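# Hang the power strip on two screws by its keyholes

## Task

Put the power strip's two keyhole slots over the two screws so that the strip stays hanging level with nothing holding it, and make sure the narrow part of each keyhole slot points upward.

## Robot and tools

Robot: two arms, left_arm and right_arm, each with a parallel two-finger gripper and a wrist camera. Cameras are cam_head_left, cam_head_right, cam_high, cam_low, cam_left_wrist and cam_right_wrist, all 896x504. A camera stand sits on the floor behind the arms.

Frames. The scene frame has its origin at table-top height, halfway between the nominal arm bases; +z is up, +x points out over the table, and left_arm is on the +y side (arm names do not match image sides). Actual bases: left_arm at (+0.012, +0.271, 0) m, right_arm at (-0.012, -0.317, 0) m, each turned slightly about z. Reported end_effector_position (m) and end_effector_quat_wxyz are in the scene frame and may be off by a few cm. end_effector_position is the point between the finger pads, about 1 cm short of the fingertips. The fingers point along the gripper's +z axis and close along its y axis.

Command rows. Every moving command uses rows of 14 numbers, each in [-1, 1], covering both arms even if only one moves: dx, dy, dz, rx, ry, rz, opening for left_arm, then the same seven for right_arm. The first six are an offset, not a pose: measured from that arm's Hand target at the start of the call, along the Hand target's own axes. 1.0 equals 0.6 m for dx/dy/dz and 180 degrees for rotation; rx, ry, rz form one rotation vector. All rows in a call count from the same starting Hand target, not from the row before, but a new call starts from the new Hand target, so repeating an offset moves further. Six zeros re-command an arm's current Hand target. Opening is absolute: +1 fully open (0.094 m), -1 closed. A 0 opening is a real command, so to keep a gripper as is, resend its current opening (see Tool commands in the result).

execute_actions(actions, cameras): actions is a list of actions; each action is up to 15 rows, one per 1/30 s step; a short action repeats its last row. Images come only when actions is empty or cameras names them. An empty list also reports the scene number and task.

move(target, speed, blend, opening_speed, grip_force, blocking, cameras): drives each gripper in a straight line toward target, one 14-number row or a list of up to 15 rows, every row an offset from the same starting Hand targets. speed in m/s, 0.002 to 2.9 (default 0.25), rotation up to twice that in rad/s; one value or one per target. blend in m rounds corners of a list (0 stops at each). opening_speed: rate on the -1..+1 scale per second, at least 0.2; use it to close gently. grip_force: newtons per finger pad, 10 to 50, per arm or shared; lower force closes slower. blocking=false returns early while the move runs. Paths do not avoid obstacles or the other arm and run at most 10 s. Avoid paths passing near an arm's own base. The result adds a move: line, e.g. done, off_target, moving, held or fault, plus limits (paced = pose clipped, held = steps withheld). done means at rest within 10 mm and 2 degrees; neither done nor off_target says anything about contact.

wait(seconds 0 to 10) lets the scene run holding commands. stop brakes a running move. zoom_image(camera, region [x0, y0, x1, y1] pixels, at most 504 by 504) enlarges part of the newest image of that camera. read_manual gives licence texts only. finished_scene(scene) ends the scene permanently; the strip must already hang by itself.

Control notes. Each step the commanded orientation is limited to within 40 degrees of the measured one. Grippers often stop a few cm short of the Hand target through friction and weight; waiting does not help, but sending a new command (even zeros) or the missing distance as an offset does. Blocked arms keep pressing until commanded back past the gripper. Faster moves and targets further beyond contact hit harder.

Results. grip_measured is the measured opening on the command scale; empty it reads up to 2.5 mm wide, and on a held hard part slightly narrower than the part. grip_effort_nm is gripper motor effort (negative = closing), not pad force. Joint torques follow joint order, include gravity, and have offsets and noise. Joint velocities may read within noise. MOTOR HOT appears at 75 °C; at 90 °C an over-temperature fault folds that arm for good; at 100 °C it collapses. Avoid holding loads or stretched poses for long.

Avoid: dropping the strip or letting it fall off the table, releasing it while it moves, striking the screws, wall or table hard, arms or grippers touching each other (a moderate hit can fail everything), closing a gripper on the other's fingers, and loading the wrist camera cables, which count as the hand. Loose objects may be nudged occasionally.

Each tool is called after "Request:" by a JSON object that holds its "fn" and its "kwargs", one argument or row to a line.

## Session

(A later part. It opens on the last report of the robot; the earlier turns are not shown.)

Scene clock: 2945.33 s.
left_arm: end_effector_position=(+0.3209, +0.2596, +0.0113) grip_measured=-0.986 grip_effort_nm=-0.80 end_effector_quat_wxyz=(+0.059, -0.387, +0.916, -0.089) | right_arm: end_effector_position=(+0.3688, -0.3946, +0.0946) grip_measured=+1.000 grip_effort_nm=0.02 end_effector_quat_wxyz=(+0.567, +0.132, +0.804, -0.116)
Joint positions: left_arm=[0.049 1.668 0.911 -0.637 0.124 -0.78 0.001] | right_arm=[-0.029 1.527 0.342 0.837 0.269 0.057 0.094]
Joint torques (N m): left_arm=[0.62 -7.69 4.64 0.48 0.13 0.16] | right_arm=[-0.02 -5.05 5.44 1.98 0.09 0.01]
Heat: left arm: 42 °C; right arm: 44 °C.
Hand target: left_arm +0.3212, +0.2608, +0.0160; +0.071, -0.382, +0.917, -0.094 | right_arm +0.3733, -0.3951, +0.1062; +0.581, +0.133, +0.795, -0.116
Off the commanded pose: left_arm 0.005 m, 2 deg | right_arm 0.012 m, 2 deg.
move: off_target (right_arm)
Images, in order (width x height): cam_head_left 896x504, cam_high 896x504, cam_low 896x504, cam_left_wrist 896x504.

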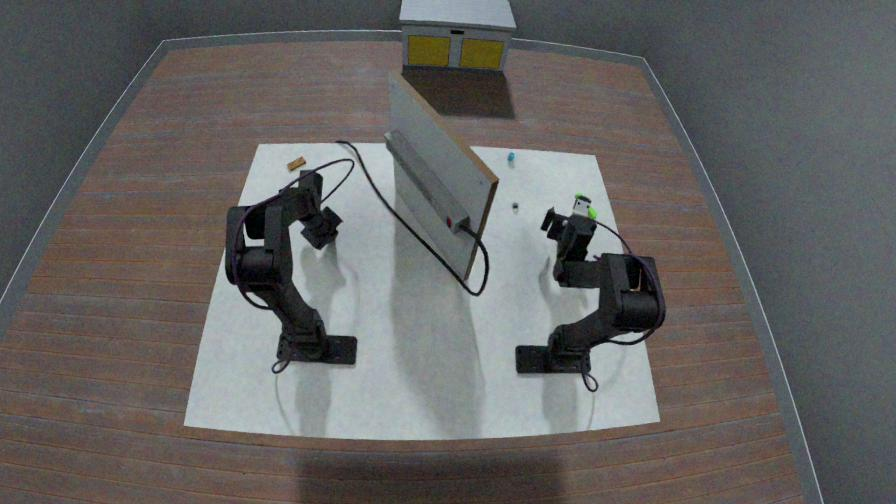

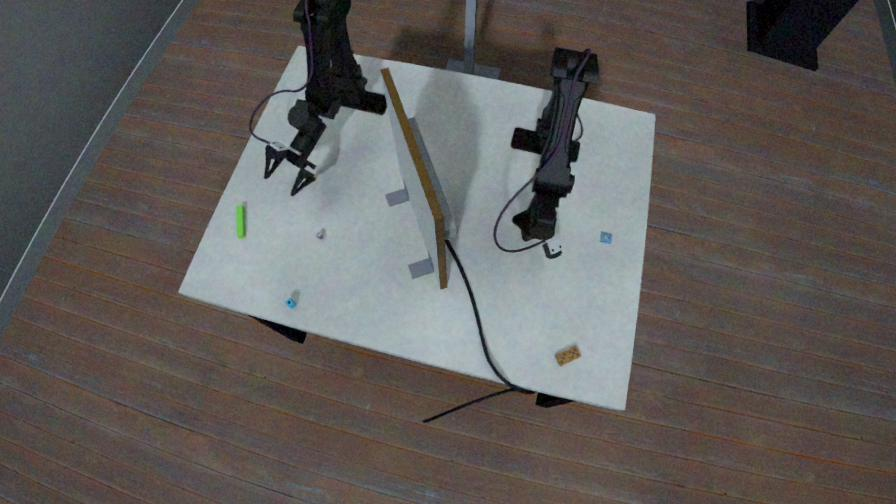

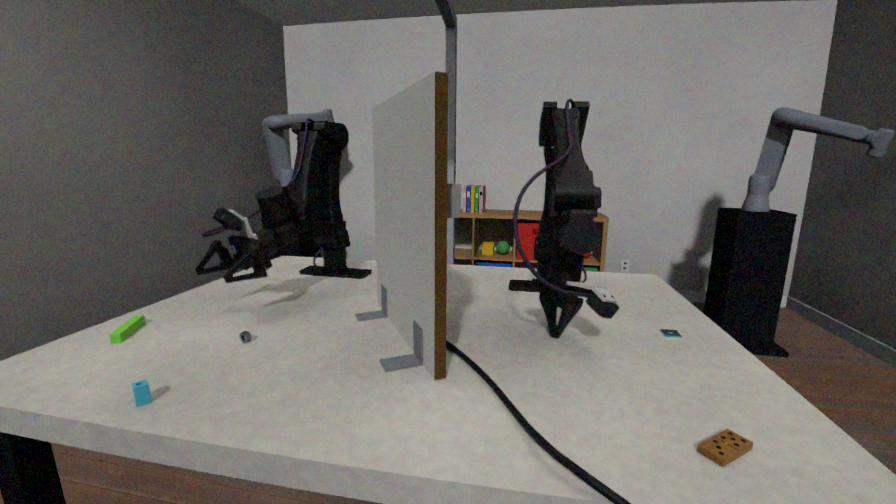

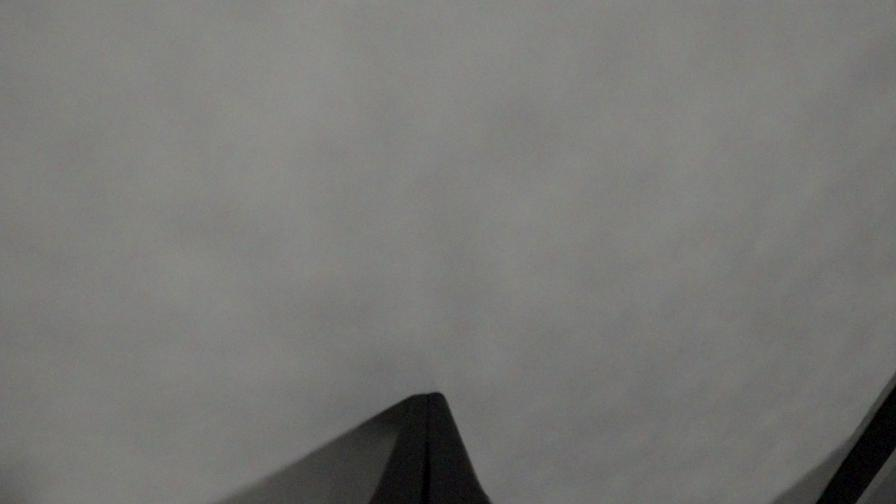

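Request:
{"fn": "wait", "kwargs": {
  "seconds": 3,
  "cameras": ["cam_low","cam_head_left","cam_head_right"]
}}

Request:
{"fn": "zoom_image", "kwargs": {
  "camera": "cam_low",
  "region": [435, 155, 500, 220]
}}

Request:
{"fn": "zoom_image", "kwargs": {
  "camera": "cam_head_left",
  "region": [370, 120, 530, 300]
}}

Request:
{"fn": "zoom_image", "kwargs": {
  "camera": "cam_head_right",
  "region": [370, 120, 490, 240]
}}

Scene clock: 2953.53 s.
left_arm: end_effector_position=(+0.3209, +0.2596, +0.0113) grip_measured=-0.986 grip_effort_nm=-0.80 end_effector_quat_wxyz=(+0.059, -0.387, +0.916, -0.089) | right_arm: end_effector_position=(+0.3688, -0.3946, +0.0946) grip_measured=+1.000 grip_effort_nm=0.02 end_effector_quat_wxyz=(+0.567, +0.132, +0.804, -0.116)
Joint positions: left_arm=[0.049 1.668 0.911 -0.637 0.124 -0.78 0.001] | right_arm=[-0.029 1.527 0.342 0.837 0.269 0.057 0.094]
Joint torques (N m): left_arm=[0.53 -7.68 4.53 0.48 0.12 0.13] | right_arm=[-0.02 -5.09 5.38 1.96 0.09 0.01]
Heat: left arm: 42 °C; right arm: 44 °C.
Hand target: left_arm +0.3212, +0.2608, +0.0160; +0.071, -0.382, +0.917, -0.094 | right_arm +0.3733, -0.3951, +0.1062; +0.581, +0.133, +0.795, -0.116
Tool commands: left_gripper/opening=-1.0 right_gripper/opening=+1.0
Off the commanded pose: left_arm 0.005 m, 2 deg | right_arm 0.012 m, 2 deg.
wait: 3.00 s; at rest from the start
Images, in order (width x height): cam_head_left 896x504, cam_head_right 896x504, cam_low 896x504.

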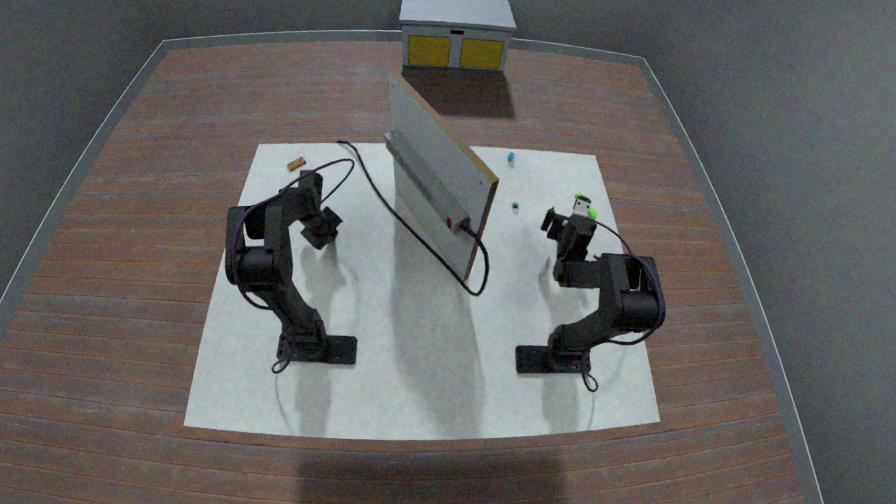

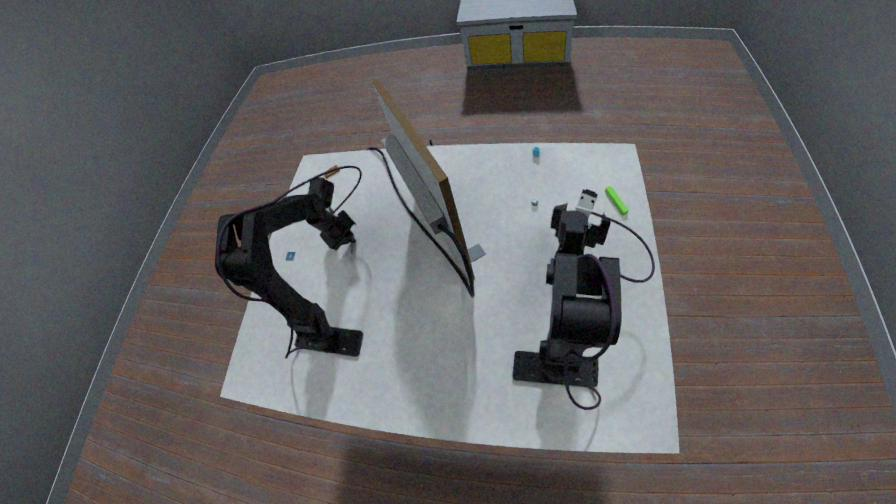

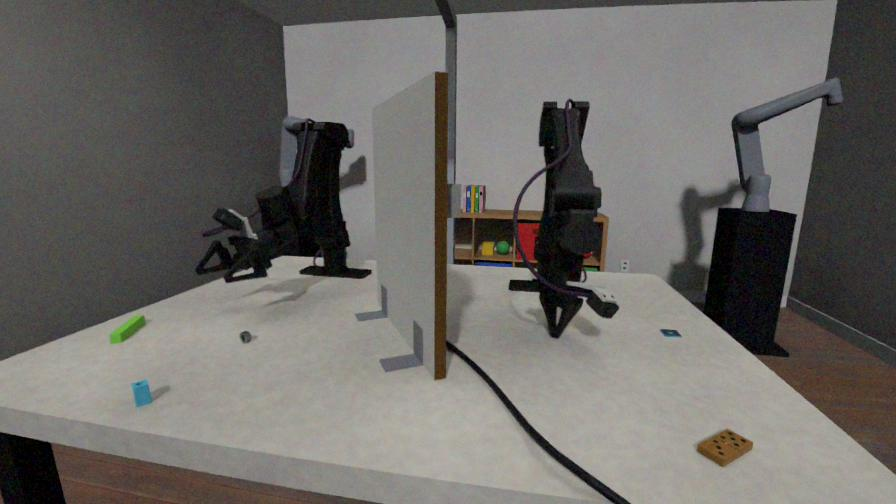

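Scaled by 7.754.

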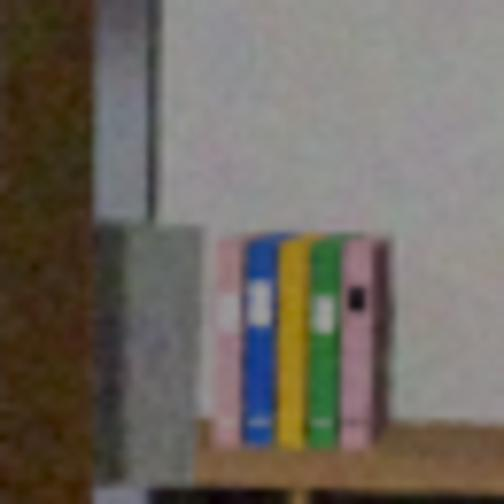

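Scaled by 2.800.

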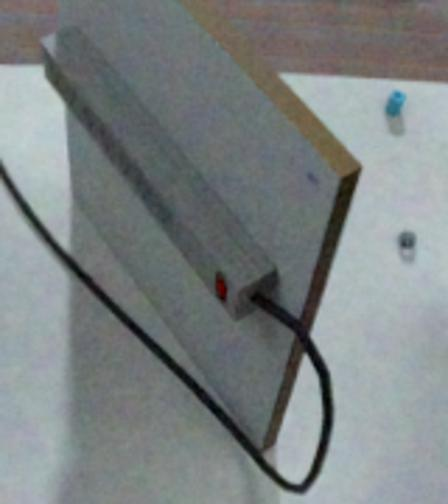

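Scaled by 4.200.

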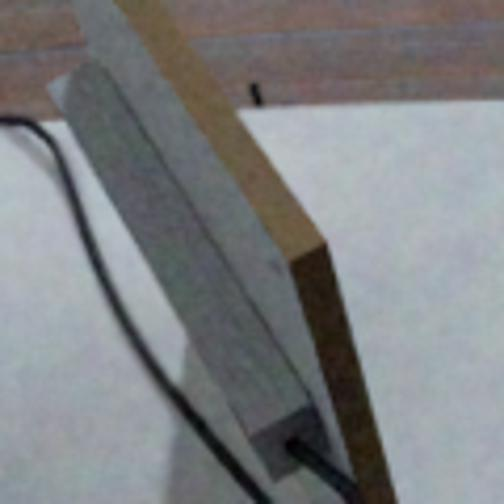

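Request:
{"fn": "finished_scene", "kwargs": {
  "scene": 1
}}

The scene is finished: the task was done.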